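# Seat a round belt in both pulley grooves

## Task

Get the round belt seated in the groove of each of the two pulleys, running straight between them with no cross or twist.

## Robot and tools

Robot: two arms, left_arm and right_arm, each ending in a two-finger gripper. The scene frame has its origin at table-top height, midway between the nominal arm bases, with +z up and +x pointing out over the table. left_arm sits on the +y side; these names do not match left and right in pictures. Calibrated bases: left_arm at (-0.021, +0.351, +0.010) m, right_arm at (+0.038, -0.312, +0.024) m, both nearly unrotated. Each arm reports its hand pose, velocities, targets and wrist-camera pose in its own base frame. Fixed cameras and the table use the scene frame. The gripper's fingers point along its +z and open and close along its y. end_effector_position is the spot between the pads, roughly 1 cm back from the tips.

execute_actions(actions, cameras): actions is a list of actions. Each action is up to 15 rows, one row per 1/30 s step. If an action has fewer than 15 rows, its final row repeats for the remaining steps. Every row has 14 numbers in [-1, 1], always all 14 even if one arm stays idle. The first 7 are left_arm: dx, dy, dz, rx, ry, rz, opening. The next 7 are the same for right_arm. dx to rz are an offset, not a pose. They are measured along that arm's base axes, from that arm's Hand target as it stood when the action began. Every row of an action counts from that same start point, and the next action starts over from the new Hand target, so sending an offset twice moves the hand twice. Scale: 1.0 equals 0.6 m, or 180 degrees for rotation. rx, ry, rz form one rotation vector, turning about the Hand target's position. A translation longer than 1.0 gets shortened along its direction. Opening is absolute, not an offset: +1 is fully open (0.094 m) and -1 is closed. Sending 0 for all six pose numbers re-commands the current Hand target. A 0 in the opening slot is a real command (half open), so repeat the current opening to keep a gripper as it is. Images are returned only for an empty actions list or when cameras names them; ["all"] means every camera. An empty list also shows extra fields and the scene number.

move(target, speed, blend, opening_speed, grip_force, blocking, cameras): target is one 14-number row laid out as above, or a list of up to 15 such rows. Every row is an offset from the Hand targets at the start of the move, not from the row before. Each gripper follows a straight line and takes the shorter turn. speed is the path's top speed in m/s, from 0.002 to 2.9, default 0.25. Turning speed is capped at twice that value in rad/s. Give one speed, or one per target. blend is in metres and rounds the corners at intermediate targets. The default 0 makes the hand stop at each target. opening_speed sets how fast the commanded opening changes, in units of the -1..+1 scale per second, minimum 0.2. Use it to close gently. grip_force is the per-pad force limit in newtons, from 10 to 50 (full), given once or per arm. It persists, and lower values close slowly. blocking=false returns after about 0.5 s while the motion continues. Openings on the first target start at once. Openings on later targets change only after arrival, once everything is still. A whole move lasts at most 10 s. Paths ignore obstacles and the other arm. The result ends with a move: line giving the outcome and any limits. done means the hand is at rest within 10 mm and 2 degrees of its target. off_target means it came to rest elsewhere. held means a check withheld a step or the clearance check stopped the move. fault means a fault stop. limits=paced means the pose was clipped. Neither done nor off_target tells you about contact.

wait(seconds, cameras): lets 0 to 10 s pass with the last commands held. It returns early if a running move ends. stop(cameras): brakes a running move, which needs some distance. zoom_image(camera, region): gives a closer look at [x0, y0, x1, y1] pixels of that camera's newest image, at most 504 by 504. Camera names are cam_high, cam_low, cam_board, cam_idler, cam_left_wrist and cam_right_wrist, all 896x504. finished_scene(scene): ends the current scene, given its number, and cannot be reversed. The belt must stay seated with no help from the robot.

Reading results: Hand target is the last commanded pose after clipping, and it is what the next offsets count from. The actual gripper often rests short of it or sags, especially at long reach. Waiting will not close that gap. Re-command, or send the remaining distance as an offset, and correct any tilt. Orientation commands are clipped to within 40 degrees of the measured orientation at each step. grip_measured uses the opening scale and reads up to about 2.5 mm wide when empty. On a squeezed part it reads narrower than the part. grip_effort_nm is the gripper motor's effort (negative means closing), not the force at the pads. Joint velocities "within noise" means that arm is still. Joint torques include the arm's own weight. MOTOR HOT appears at 75 °C. At 90 °C that arm folds up and stays idle. Avoid holding loads, stretched poses, or pushing toward poses the arm cannot reach for long.

Cautions: do not drop the belt or let go of it while it is moving. Nothing may leave the table. Avoid fast contacts and hard shoves against pulleys or the table. Never let the grippers, housings or wrist cameras touch each other, and never close one gripper on the other arm's fingers. Do not strain a wrist camera's cable. Steer paths around an arm's own base instead of through it. To stop an arm from pressing on something, command its target back past where the gripper actually is. Check the cameras after each step.

Each tool is called after ">>>" by a JSON object that holds its "api" and its "payload", one argument or row to a line.

## Session

>>> {"api": "execute_actions", "payload": {
  "actions": []
}}

Scene clock: 0.00 s.
left_arm: end_effector_position=(+0.4111, +0.0236, +0.0670) grip_measured=+1.000 grip_effort_nm=n/a end_effector_quat_wxyz=(+0.556, -0.044, +0.823, +0.108) | right_arm: end_effector_position=(+0.4131, -0.0182, +0.0609) grip_measured=+1.000 grip_effort_nm=n/a end_effector_quat_wxyz=(+0.556, +0.060, +0.818, -0.133)
Joint positions: left_arm=[-0.062 1.715 0.434 0.898 -0.286 0.024 0.094] | right_arm=[0.121 1.774 0.448 0.941 0.401 -0.006 0.094]
Joint velocities: within noise
Joint torques (N m): no reading
Motor temperatures (°C): left_arm=[27 27 27 31 25 26 27] | right_arm=[26 31 28 29 24 27 26]
Heat: left arm: 31 °C; right arm: 31 °C.
Hand target: left_arm +0.4157, +0.0234, +0.0779; +0.570, -0.047, +0.814, +0.106 | right_arm +0.4149, -0.0180, +0.0644; +0.560, +0.061, +0.816, -0.132
Tool commands: left_gripper/opening=+1.0 right_gripper/opening=+1.0

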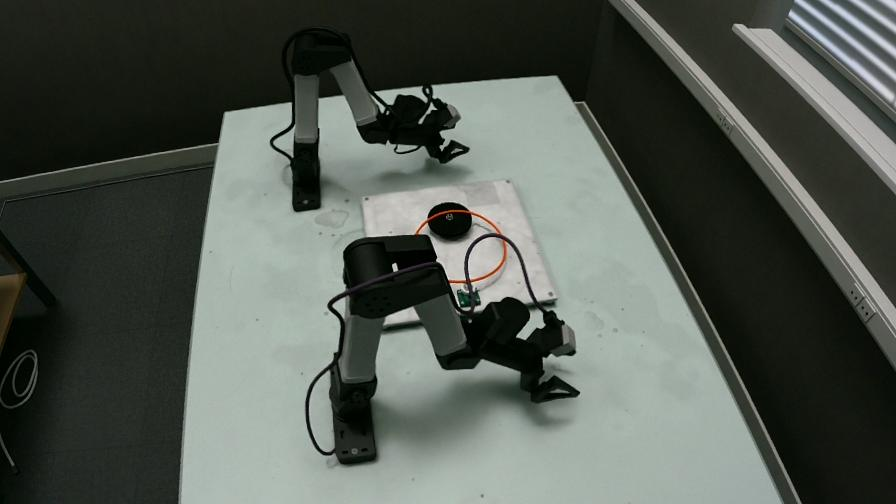

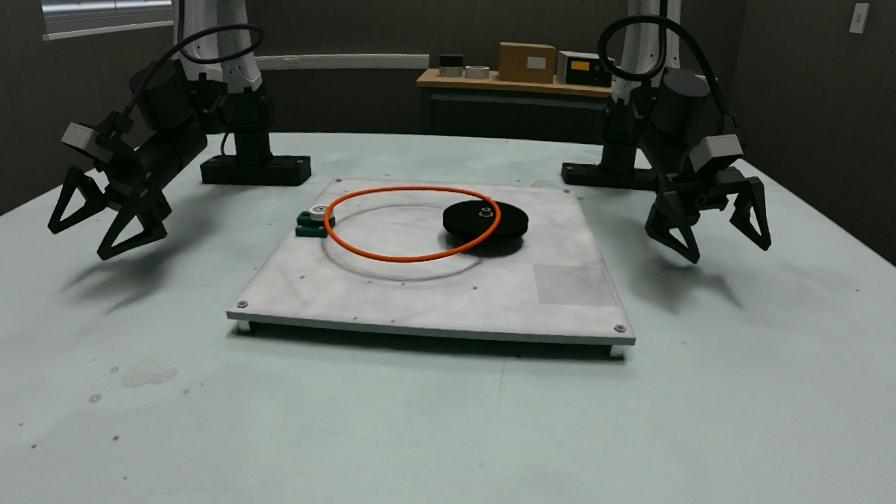

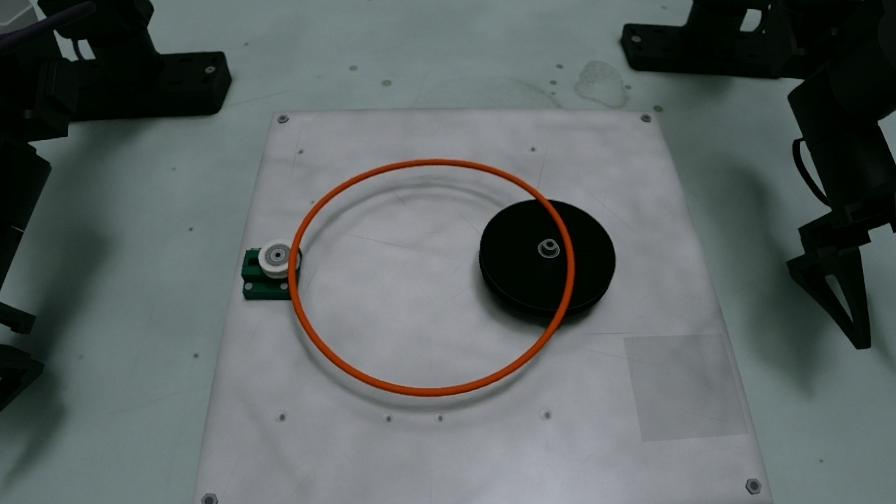

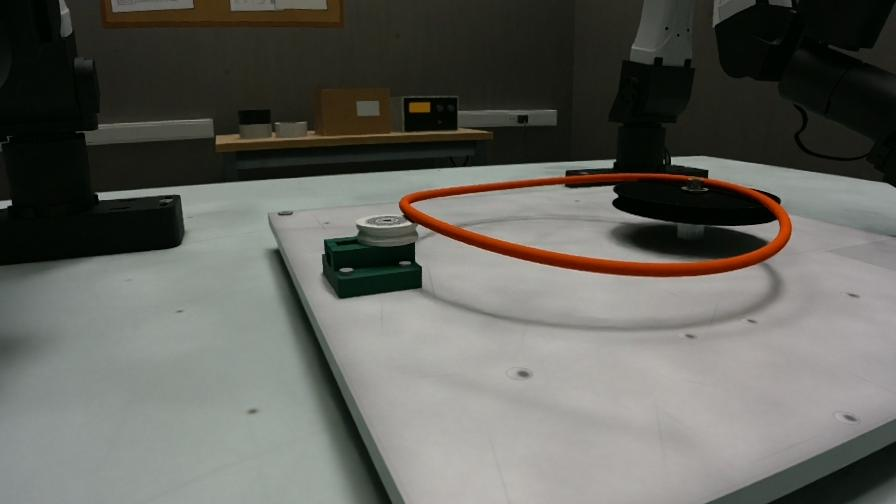

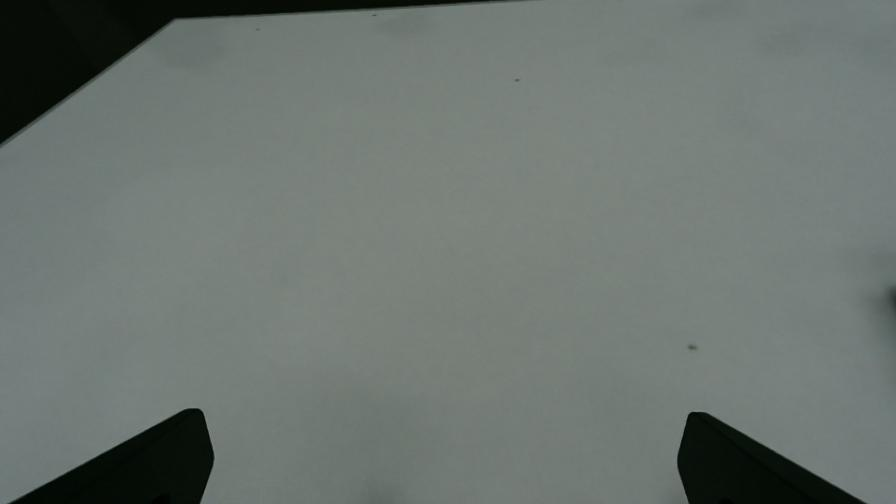

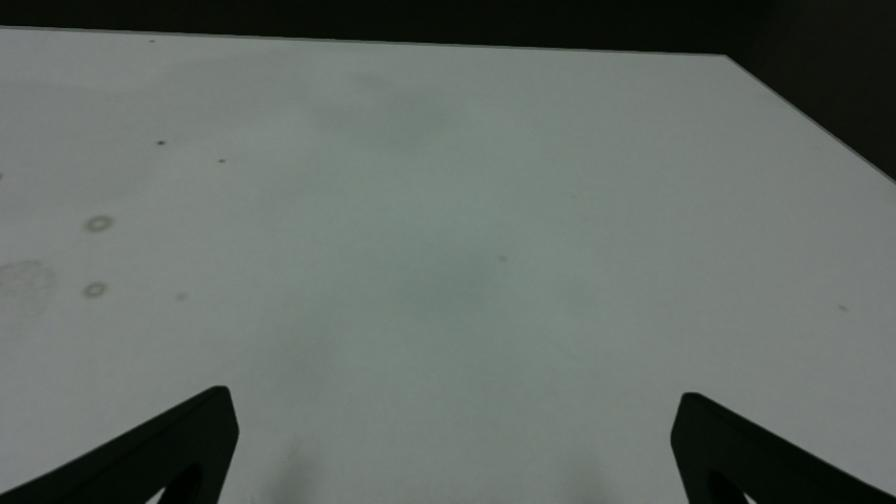

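>>> {"api": "zoom_image", "payload": {
  "camera": "cam_idler",
  "region": [300, 160, 540, 310]
}}

>>> {"api": "zoom_image", "payload": {
  "camera": "cam_idler",
  "region": [560, 150, 800, 300]
}}

>>> {"api": "zoom_image", "payload": {
  "camera": "cam_board",
  "region": [220, 140, 640, 420]
}}

>>> {"api": "zoom_image", "payload": {
  "camera": "cam_low",
  "region": [280, 160, 560, 290]
}}

Scaled by 2.100 from the camera's 896x504 image, which has a finer 1280x720 frame.

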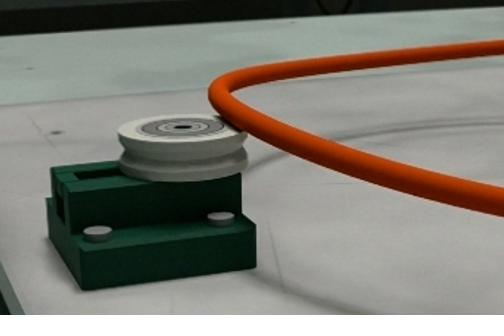

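Scaled by 2.100 from the camera's 896x504 image, which has a finer 1280x720 frame.

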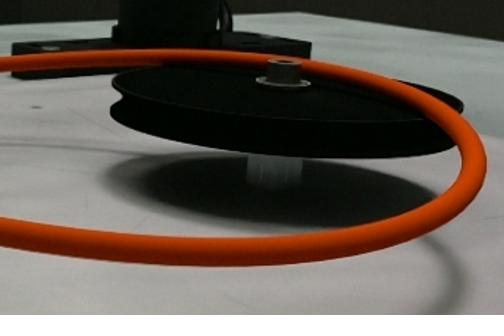

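Scaled by 1.200 from the camera's 896x504 image, which has a finer 1280x720 frame.

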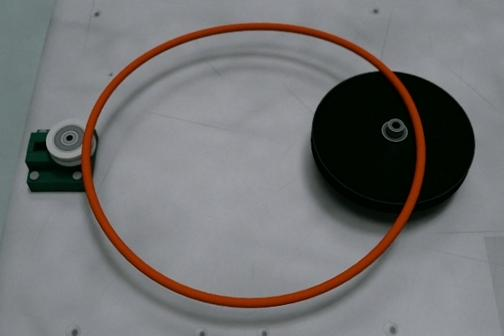

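Scaled by 1.800 from the camera's 896x504 image, which has a finer 1280x720 frame.

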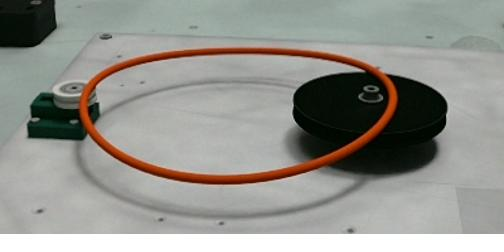

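>>> {"api": "move", "payload": {
  "target": [
    [0,-0.1,0.17,0,0.1,-0.1,-0.2,0,0.1,0.17,0,0.1,0.1,-0.2],
    [-0.028,-0.487,0.12,0.009,0.234,-0.228,-0.2,-0.123,0.443,0.12,0.003,0.233,0.252,-0.2]
  ],
  "blend": [0.03,0],
  "cameras": ["all"]
}}

Scene clock: 16.50 s.
left_arm: end_effector_position=(+0.3922, -0.2611, +0.1374) grip_measured=-0.198 grip_effort_nm=-0.10 end_effector_quat_wxyz=(+0.233, +0.288, +0.927, -0.063) | right_arm: end_effector_position=(+0.3385, +0.2417, +0.1313) grip_measured=-0.198 grip_effort_nm=-0.07 end_effector_quat_wxyz=(+0.245, -0.301, +0.919, +0.070)
Joint positions: left_arm=[-0.592 1.89 1.62 -0.813 -0.013 0.014 0.038] | right_arm=[0.627 1.659 1.301 -0.698 0.015 -0.01 0.038]
Joint torques (N m): left_arm=[0.06 -8.31 9.94 1.16 0.2 -0.04] | right_arm=[-0.08 -5.67 9.31 1.22 -0.07 0.22]
Motor temperatures (°C): left_arm=[27 30 29 36 25 26 27] | right_arm=[26 33 29 32 24 27 26]
Heat: left arm: 36 °C; right arm: 33 °C.
Hand target: left_arm +0.3989, -0.2689, +0.1500; +0.247, +0.283, +0.924, -0.075 | right_arm +0.3411, +0.2478, +0.1364; +0.246, -0.299, +0.919, +0.080
Off the commanded pose: left_arm 0.016 m, 2 deg | right_arm 0.008 m, 1 deg.
move: off_target (left_arm)
camera_calibration:
cam_left_wrist: T_world_to_cam=[[-0.562683, -0.826402, -0.021169, 0.00668596], [-0.823921, 0.562713, -0.0671433, 0.520265], [0.0673994, -0.0203389, -0.997519, 0.191757], [0, 0, 0, 1]] pos_world=[0.419495, -0.283335, 0.226355]
cam_right_wrist: T_world_to_cam=[[0.586777, -0.80947, 0.0212356, -0.00376533], [-0.805807, -0.586305, -0.0831994, 0.464208], [0.0797979, 0.0317078, -0.996307, 0.187027], [0, 0, 0, 1]] pos_world=[0.361347, 0.263189, 0.225038]

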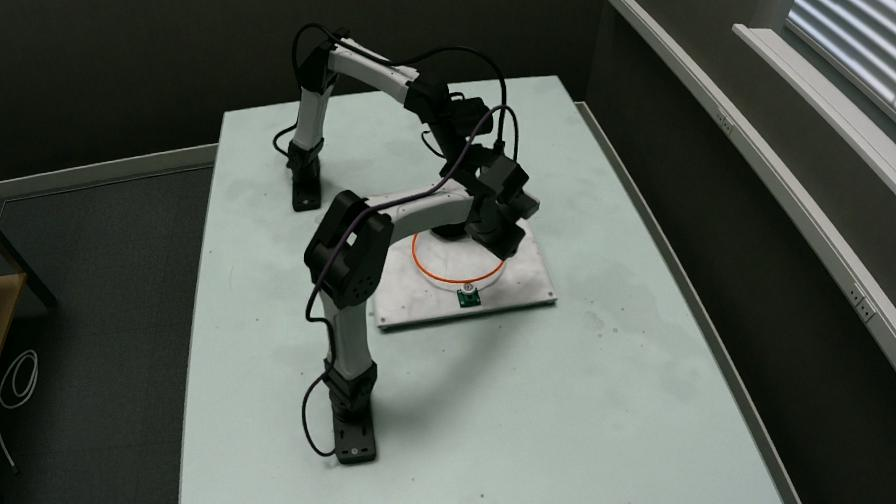

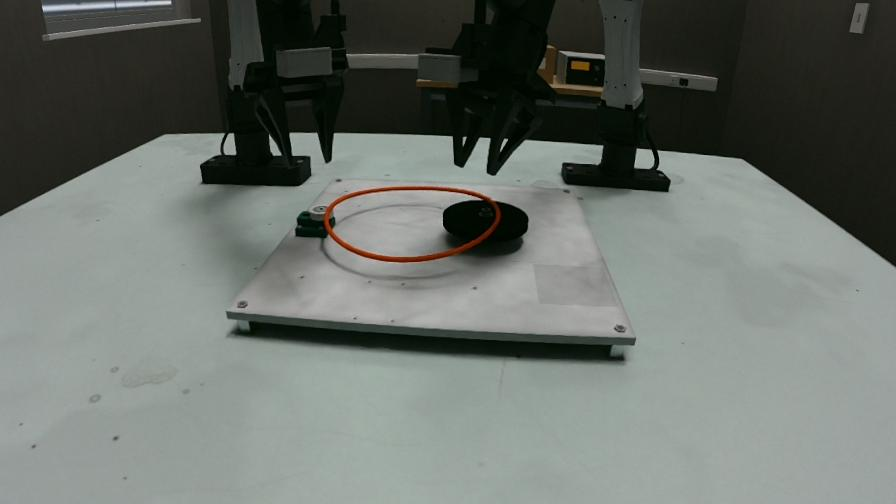

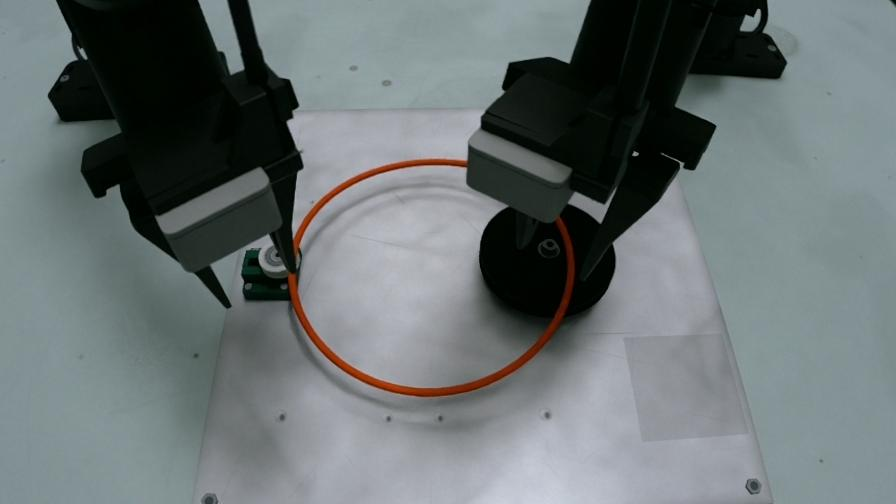

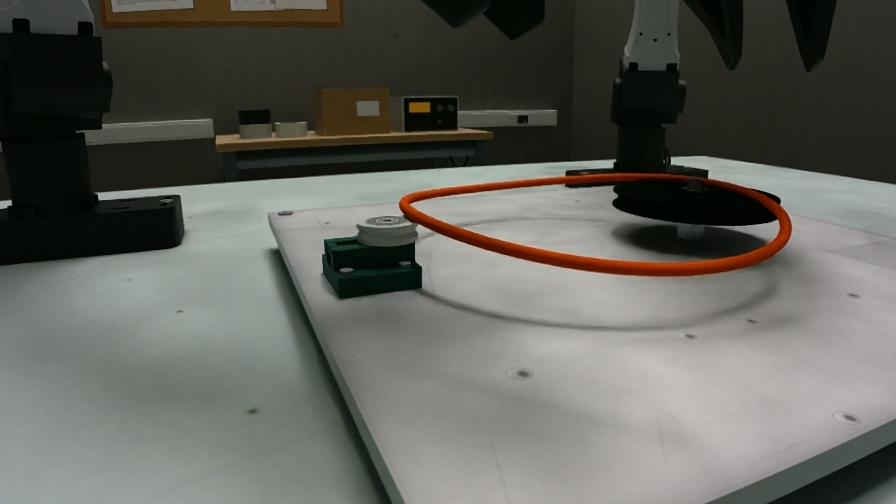

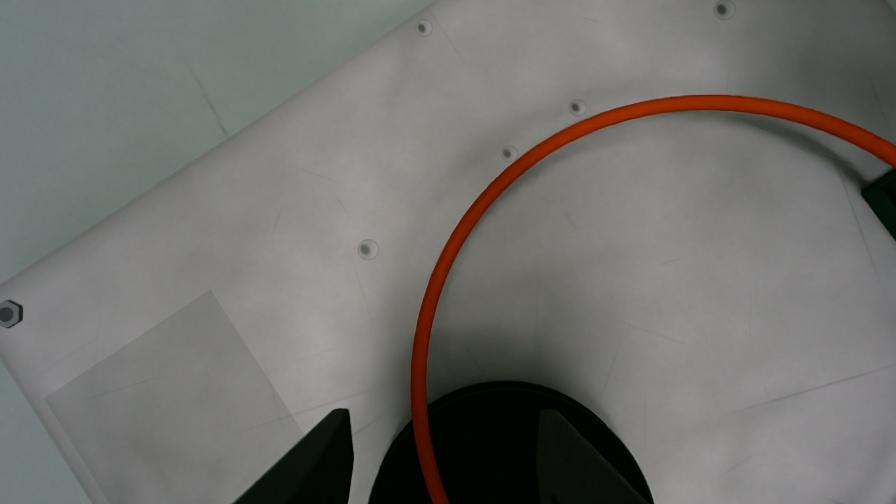

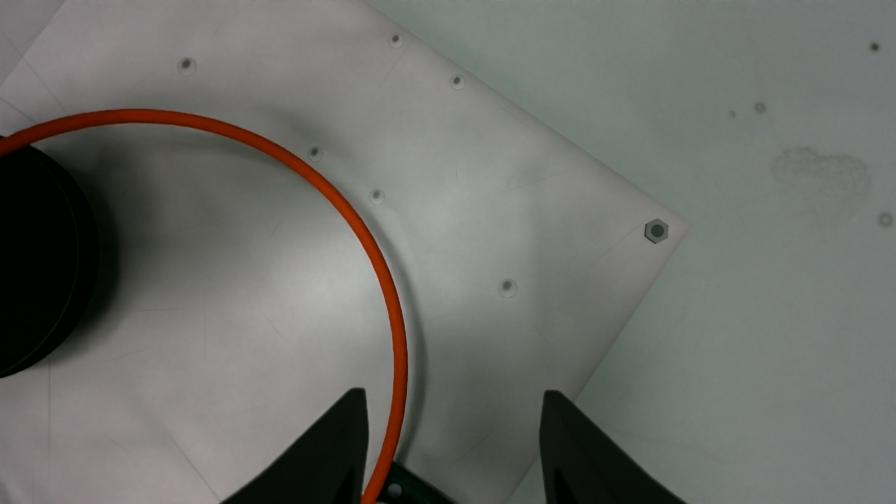

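>>> {"api": "move", "payload": {
  "target": [0.008,-0.018,-0.088,0,0,0,-0.2,-0.0125,0.013,-0.077,0,0,0,-0.2],
  "cameras": ["cam_low","cam_idler","cam_left_wrist","cam_right_wrist"]
}}

Scene clock: 36.00 s.
left_arm: end_effector_position=(+0.4027, -0.2733, +0.0950) grip_measured=-0.198 grip_effort_nm=-0.11 end_effector_quat_wxyz=(+0.238, +0.285, +0.926, -0.067) | right_arm: end_effector_position=(+0.3341, +0.2533, +0.0940) grip_measured=-0.198 grip_effort_nm=-0.07 end_effector_quat_wxyz=(+0.246, -0.301, +0.918, +0.078)
Joint positions: left_arm=[-0.601 1.958 1.538 -0.651 -0.013 0 0.038] | right_arm=[0.655 1.694 1.187 -0.542 0.015 0.018 0.038]
Joint torques (N m): left_arm=[-0.61 -9.39 6.06 1.39 0.11 -0.03] | right_arm=[0.25 -6.41 5.96 1.53 0.05 0.17]
Motor temperatures (°C): left_arm=[27 35 34 36 25 25 27] | right_arm=[26 34 32 32 24 27 26]
Heat: left arm: 36 °C; right arm: 34 °C.
Hand target: left_arm +0.4037, -0.2796, +0.0972; +0.247, +0.283, +0.924, -0.075 | right_arm +0.3335, +0.2556, +0.0901; +0.245, -0.299, +0.919, +0.080
Off the commanded pose: left_arm 0.007 m, 1 deg | right_arm 0.005 m, 0 deg.
move: done
camera_calibration:
cam_left_wrist: T_world_to_cam=[[-0.559561, -0.828662, -0.0145344, -0.000903484], [-0.825476, 0.558805, -0.0795391, 0.533697], [0.0740329, -0.0325092, -0.996726, 0.142394], [0, 0, 0, 1]] pos_world=[0.429507, -0.294352, 0.184364]
cam_right_wrist: T_world_to_cam=[[0.590378, -0.807094, 0.0073556, 0.00847318], [-0.803484, -0.588553, -0.0895483, 0.464749], [0.076603, 0.0469572, -0.995955, 0.147094], [0, 0, 0, 1]] pos_world=[0.357148, 0.273461, 0.188054]
Images, in order (width x height): cam_low 896x504, cam_idler 896x504, cam_left_wrist 896x504, cam_right_wrist 896x504.

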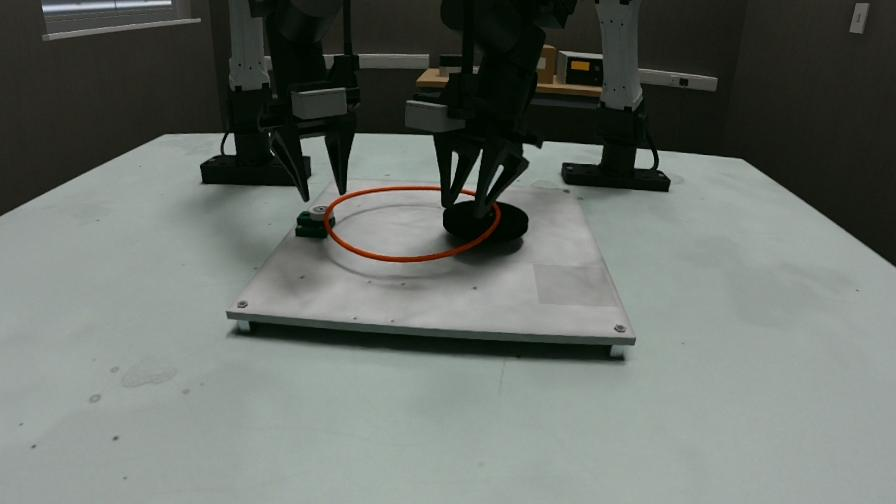

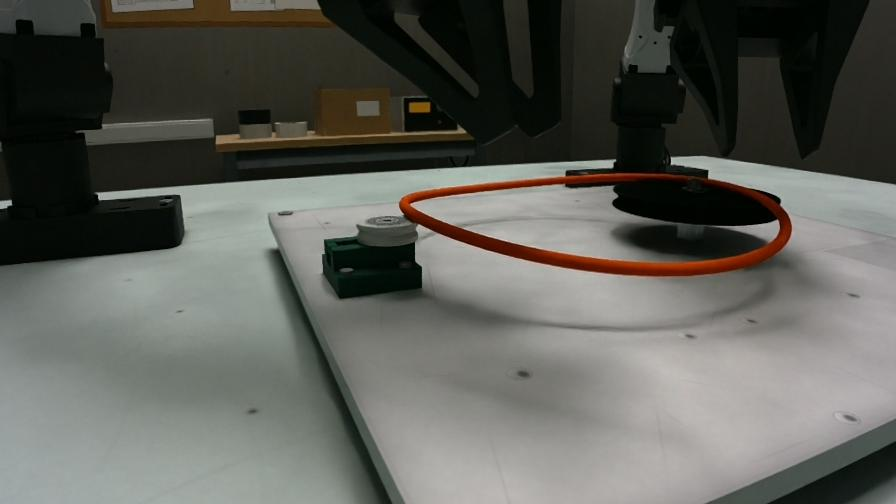

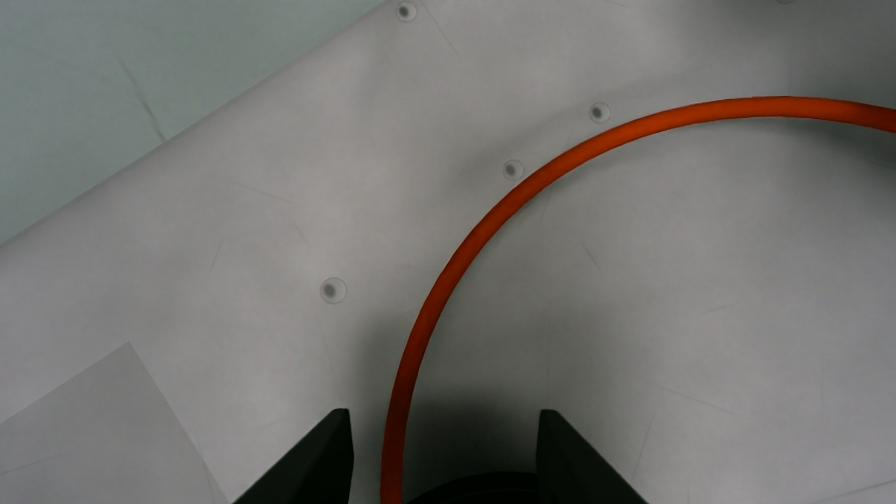

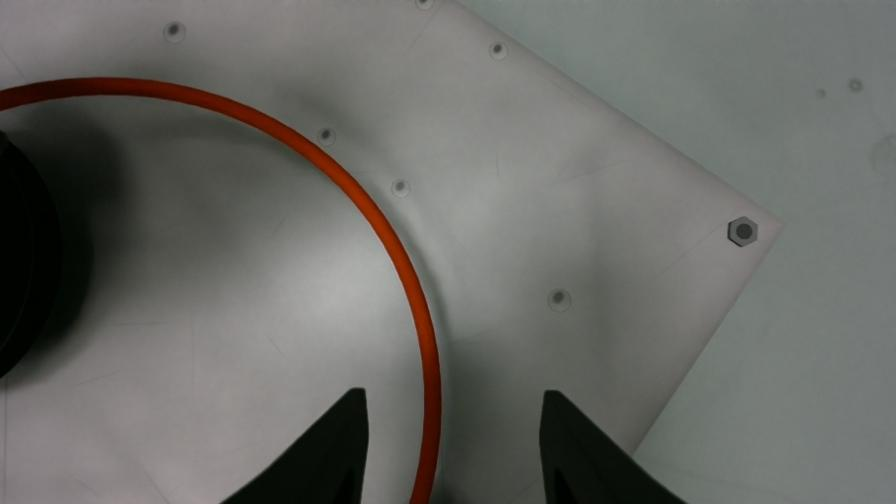

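>>> {"api": "move", "payload": {
  "target": [0.02,0.006,-0.062,0,0,0,-0.2,-0.007,0.0095,-0.063,0,0,0,-0.2],
  "speed": 0.12,
  "cameras": ["cam_low","cam_board","cam_idler","cam_left_wrist","cam_right_wrist"]
}}

Scene clock: 43.20 s.
left_arm: end_effector_position=(+0.4117, -0.2751, +0.0599) grip_measured=-0.198 grip_effort_nm=-0.10 end_effector_quat_wxyz=(+0.240, +0.281, +0.927, -0.069) | right_arm: end_effector_position=(+0.3300, +0.2608, +0.0580) grip_measured=-0.198 grip_effort_nm=-0.07 end_effector_quat_wxyz=(+0.246, -0.301, +0.917, +0.083)
Joint positions: left_arm=[-0.592 2.019 1.48 -0.528 -0.009 0 0.038] | right_arm=[0.675 1.743 1.09 -0.393 0.015 0.036 0.038]
Joint torques (N m): left_arm=[0.84 -9.37 5.76 1.42 0.19 0.2] | right_arm=[0.23 -6.19 5.55 1.55 0.15 0.22]
Heat: left arm: 37 °C; right arm: 34 °C.
Hand target: left_arm +0.4156, -0.2760, +0.0598; +0.247, +0.283, +0.924, -0.075 | right_arm +0.3294, +0.2613, +0.0525; +0.246, -0.299, +0.919, +0.080
Off the commanded pose: left_arm 0.004 m, 1 deg | right_arm 0.006 m, 0 deg.
move: done
camera_calibration:
cam_left_wrist: T_world_to_cam=[[-0.553904, -0.832511, -0.0107221, -0.00147539], [-0.829142, 0.55274, -0.0836812, 0.539408], [0.0755921, -0.0374612, -0.996435, 0.104718], [0, 0, 0, 1]] pos_world=[0.438513, -0.295458, 0.149468]
cam_right_wrist: T_world_to_cam=[[0.593601, -0.804757, -0.00195469, 0.0159745], [-0.801349, -0.590861, -0.0933996, 0.462753], [0.074009, 0.0570085, -0.995627, 0.109391], [0, 0, 0, 1]] pos_world=[0.353248, 0.280042, 0.152164]
Images, in order (width x height): cam_low 896x504, cam_board 896x504, cam_idler 896x504, cam_left_wrist 896x504, cam_right_wrist 896x504.

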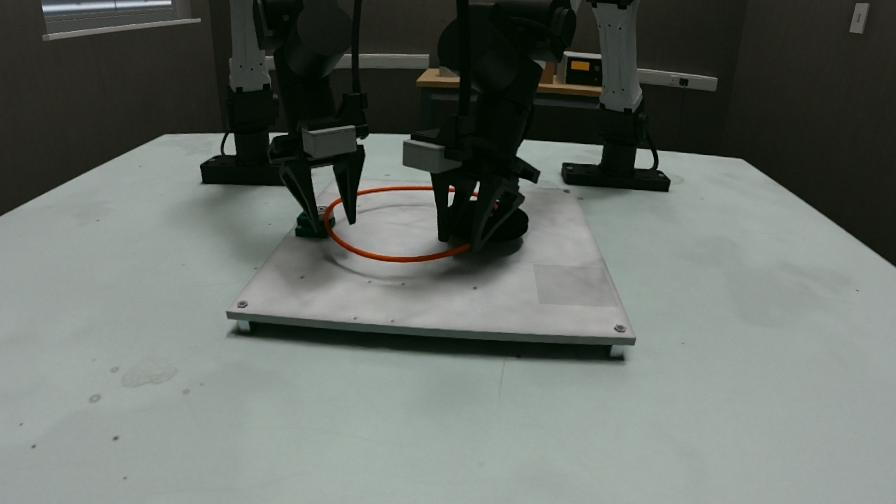

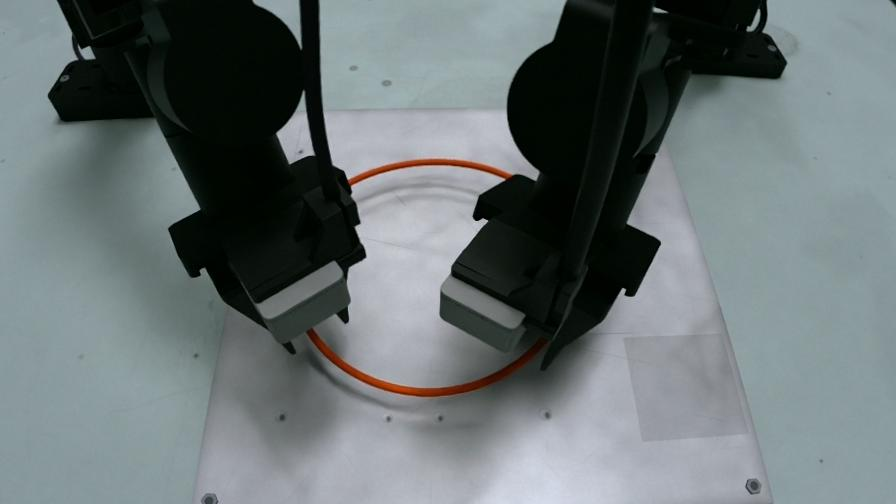

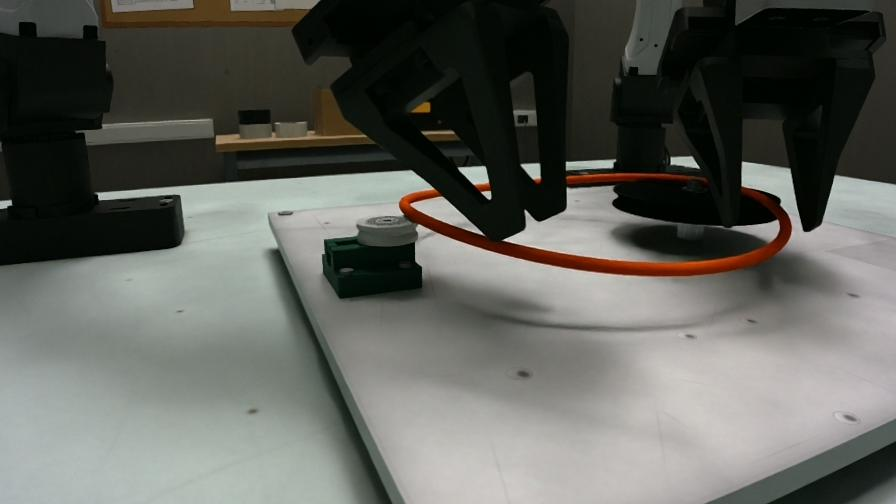

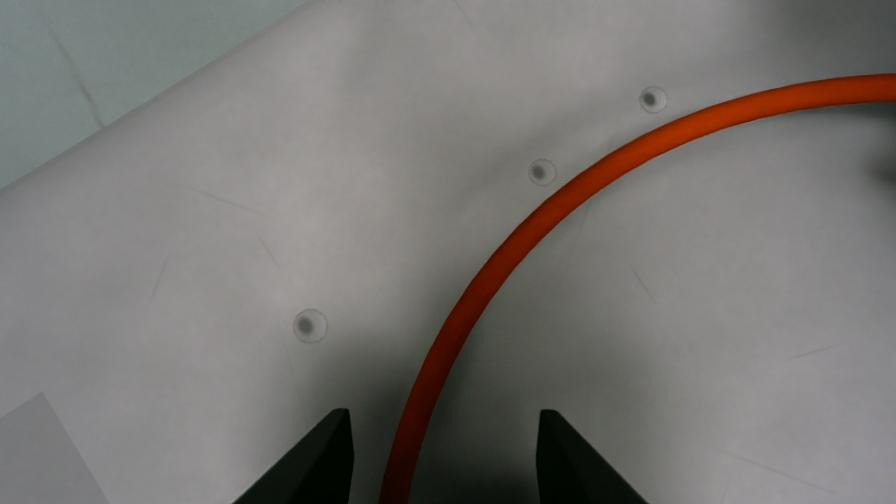

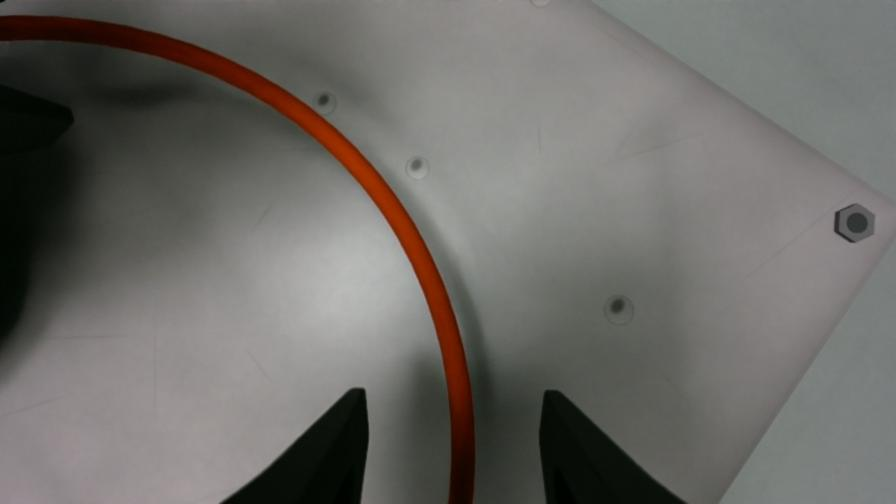

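>>> {"api": "move", "payload": {
  "target": [
    [0.009,0.013,-0.018,0,0,0,-0.2,0.001,0,-0.017,0,0,0,-0.2],
    [0.009,0.013,-0.018,0,0,0,-0.98,0.001,0,-0.017,0,0,0,-0.98]
  ],
  "speed": 0.1,
  "cameras": ["all"]
}}

Scene clock: 45.43 s.
left_arm: end_effector_position=(+0.4182, -0.2677, +0.0519) grip_measured=-0.905 grip_effort_nm=-1.01 end_effector_quat_wxyz=(+0.242, +0.279, +0.926, -0.071) | right_arm: end_effector_position=(+0.3314, +0.2619, +0.0496) grip_measured=-0.978 grip_effort_nm=-0.10 end_effector_quat_wxyz=(+0.249, -0.301, +0.917, +0.084)
Joint positions: left_arm=[-0.568 2.029 1.458 -0.49 0.004 0.017 0.004] | right_arm=[0.675 1.759 1.07 -0.35 0.015 0.036 0.001]
Joint torques (N m): left_arm=[0.72 -9.09 5.52 1.43 0.19 0.24] | right_arm=[0.28 -6.09 5.53 1.55 0.19 0.13]
Heat: left arm: 37 °C; right arm: 34 °C.
Hand target: left_arm +0.4211, -0.2682, +0.0492; +0.247, +0.283, +0.924, -0.075 | right_arm +0.3300, +0.2613, +0.0422; +0.246, -0.299, +0.919, +0.080
Off the commanded pose: left_arm 0.004 m, 1 deg | right_arm 0.007 m, 1 deg.
move: done
camera_calibration:
cam_left_wrist: T_world_to_cam=[[-0.551461, -0.834167, -0.00745294, 0.0065899], [-0.830421, 0.54979, -0.0901753, 0.540071], [0.0793189, -0.0435391, -0.995898, 0.0933052], [0, 0, 0, 1]] pos_world=[0.44472, -0.287367, 0.141673]
cam_right_wrist: T_world_to_cam=[[0.593626, -0.804738, -0.00222192, 0.0160914], [-0.800883, -0.590508, -0.0994303, 0.463765], [0.0787033, 0.0608039, -0.995042, 0.0982046], [0, 0, 0, 1]] pos_world=[0.35414, 0.280835, 0.143866]

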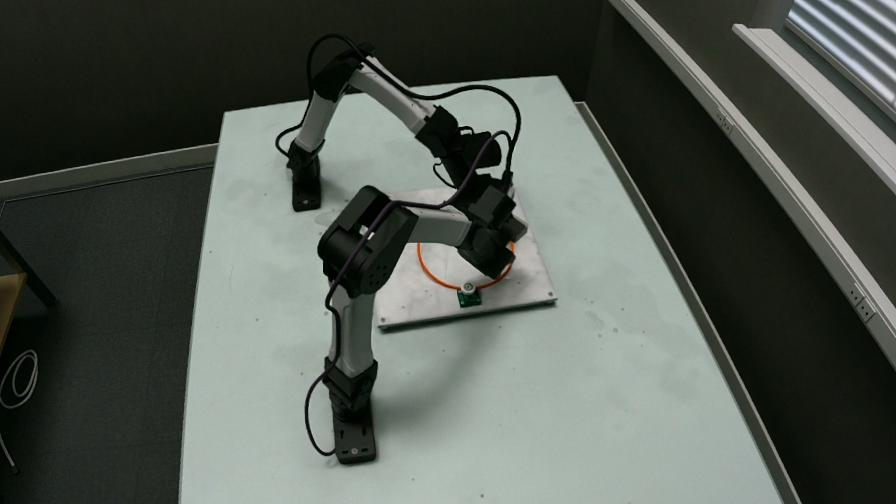

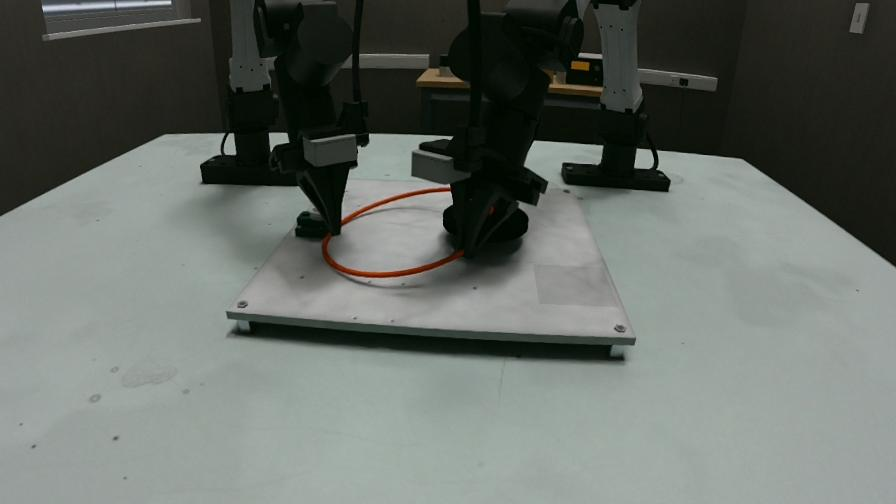

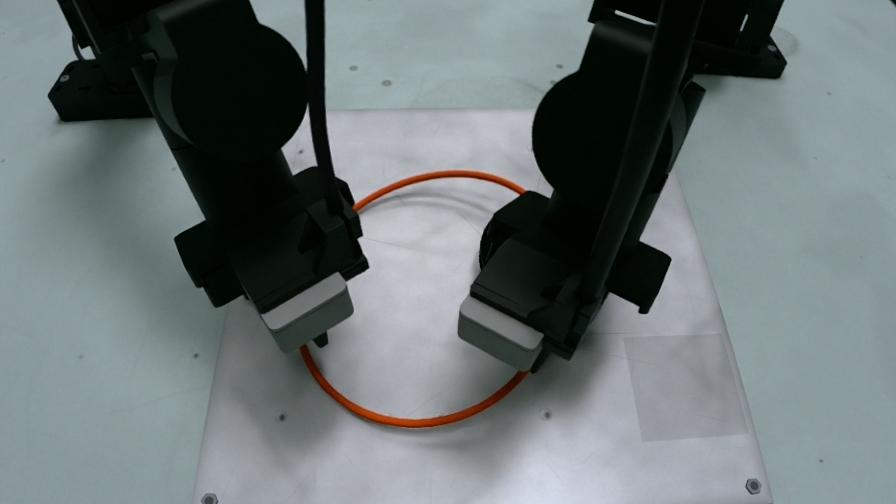

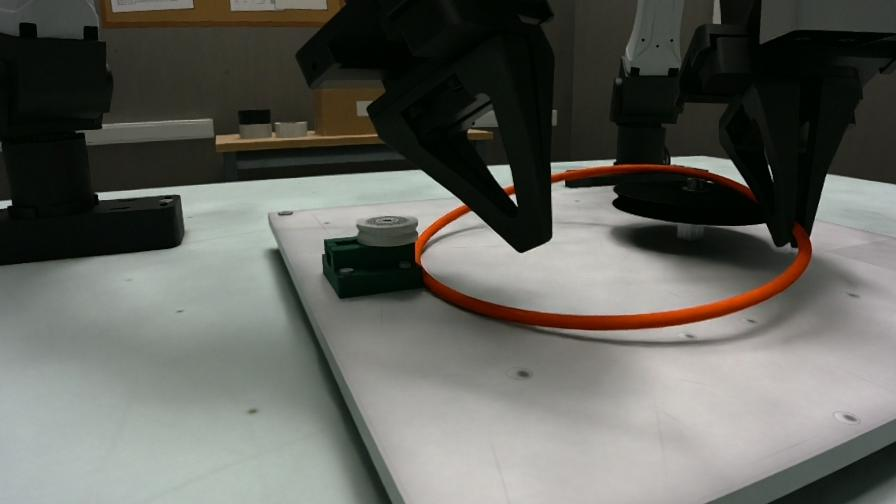

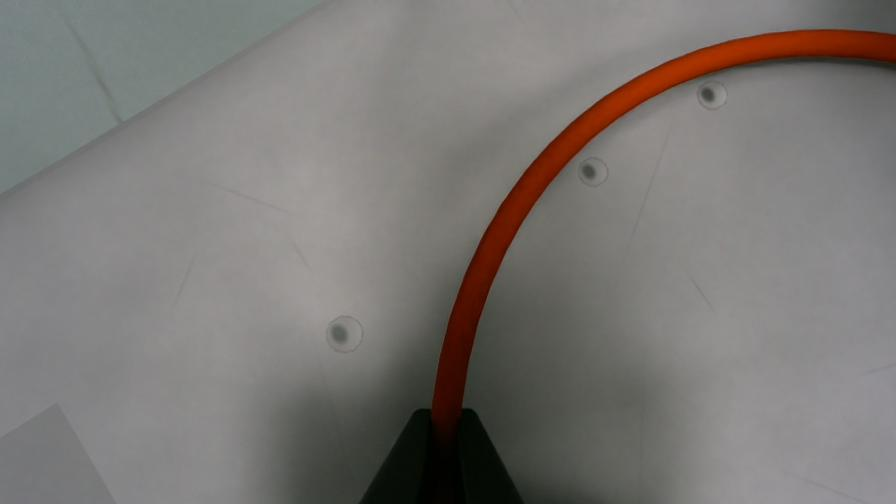

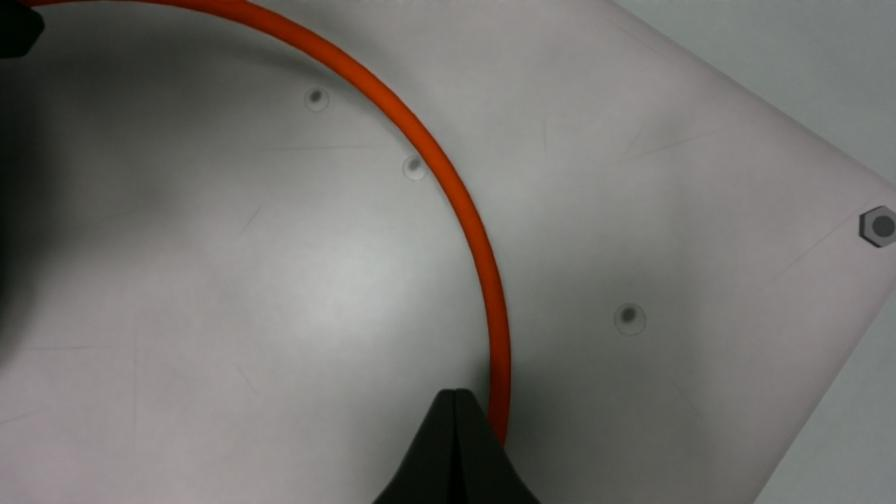

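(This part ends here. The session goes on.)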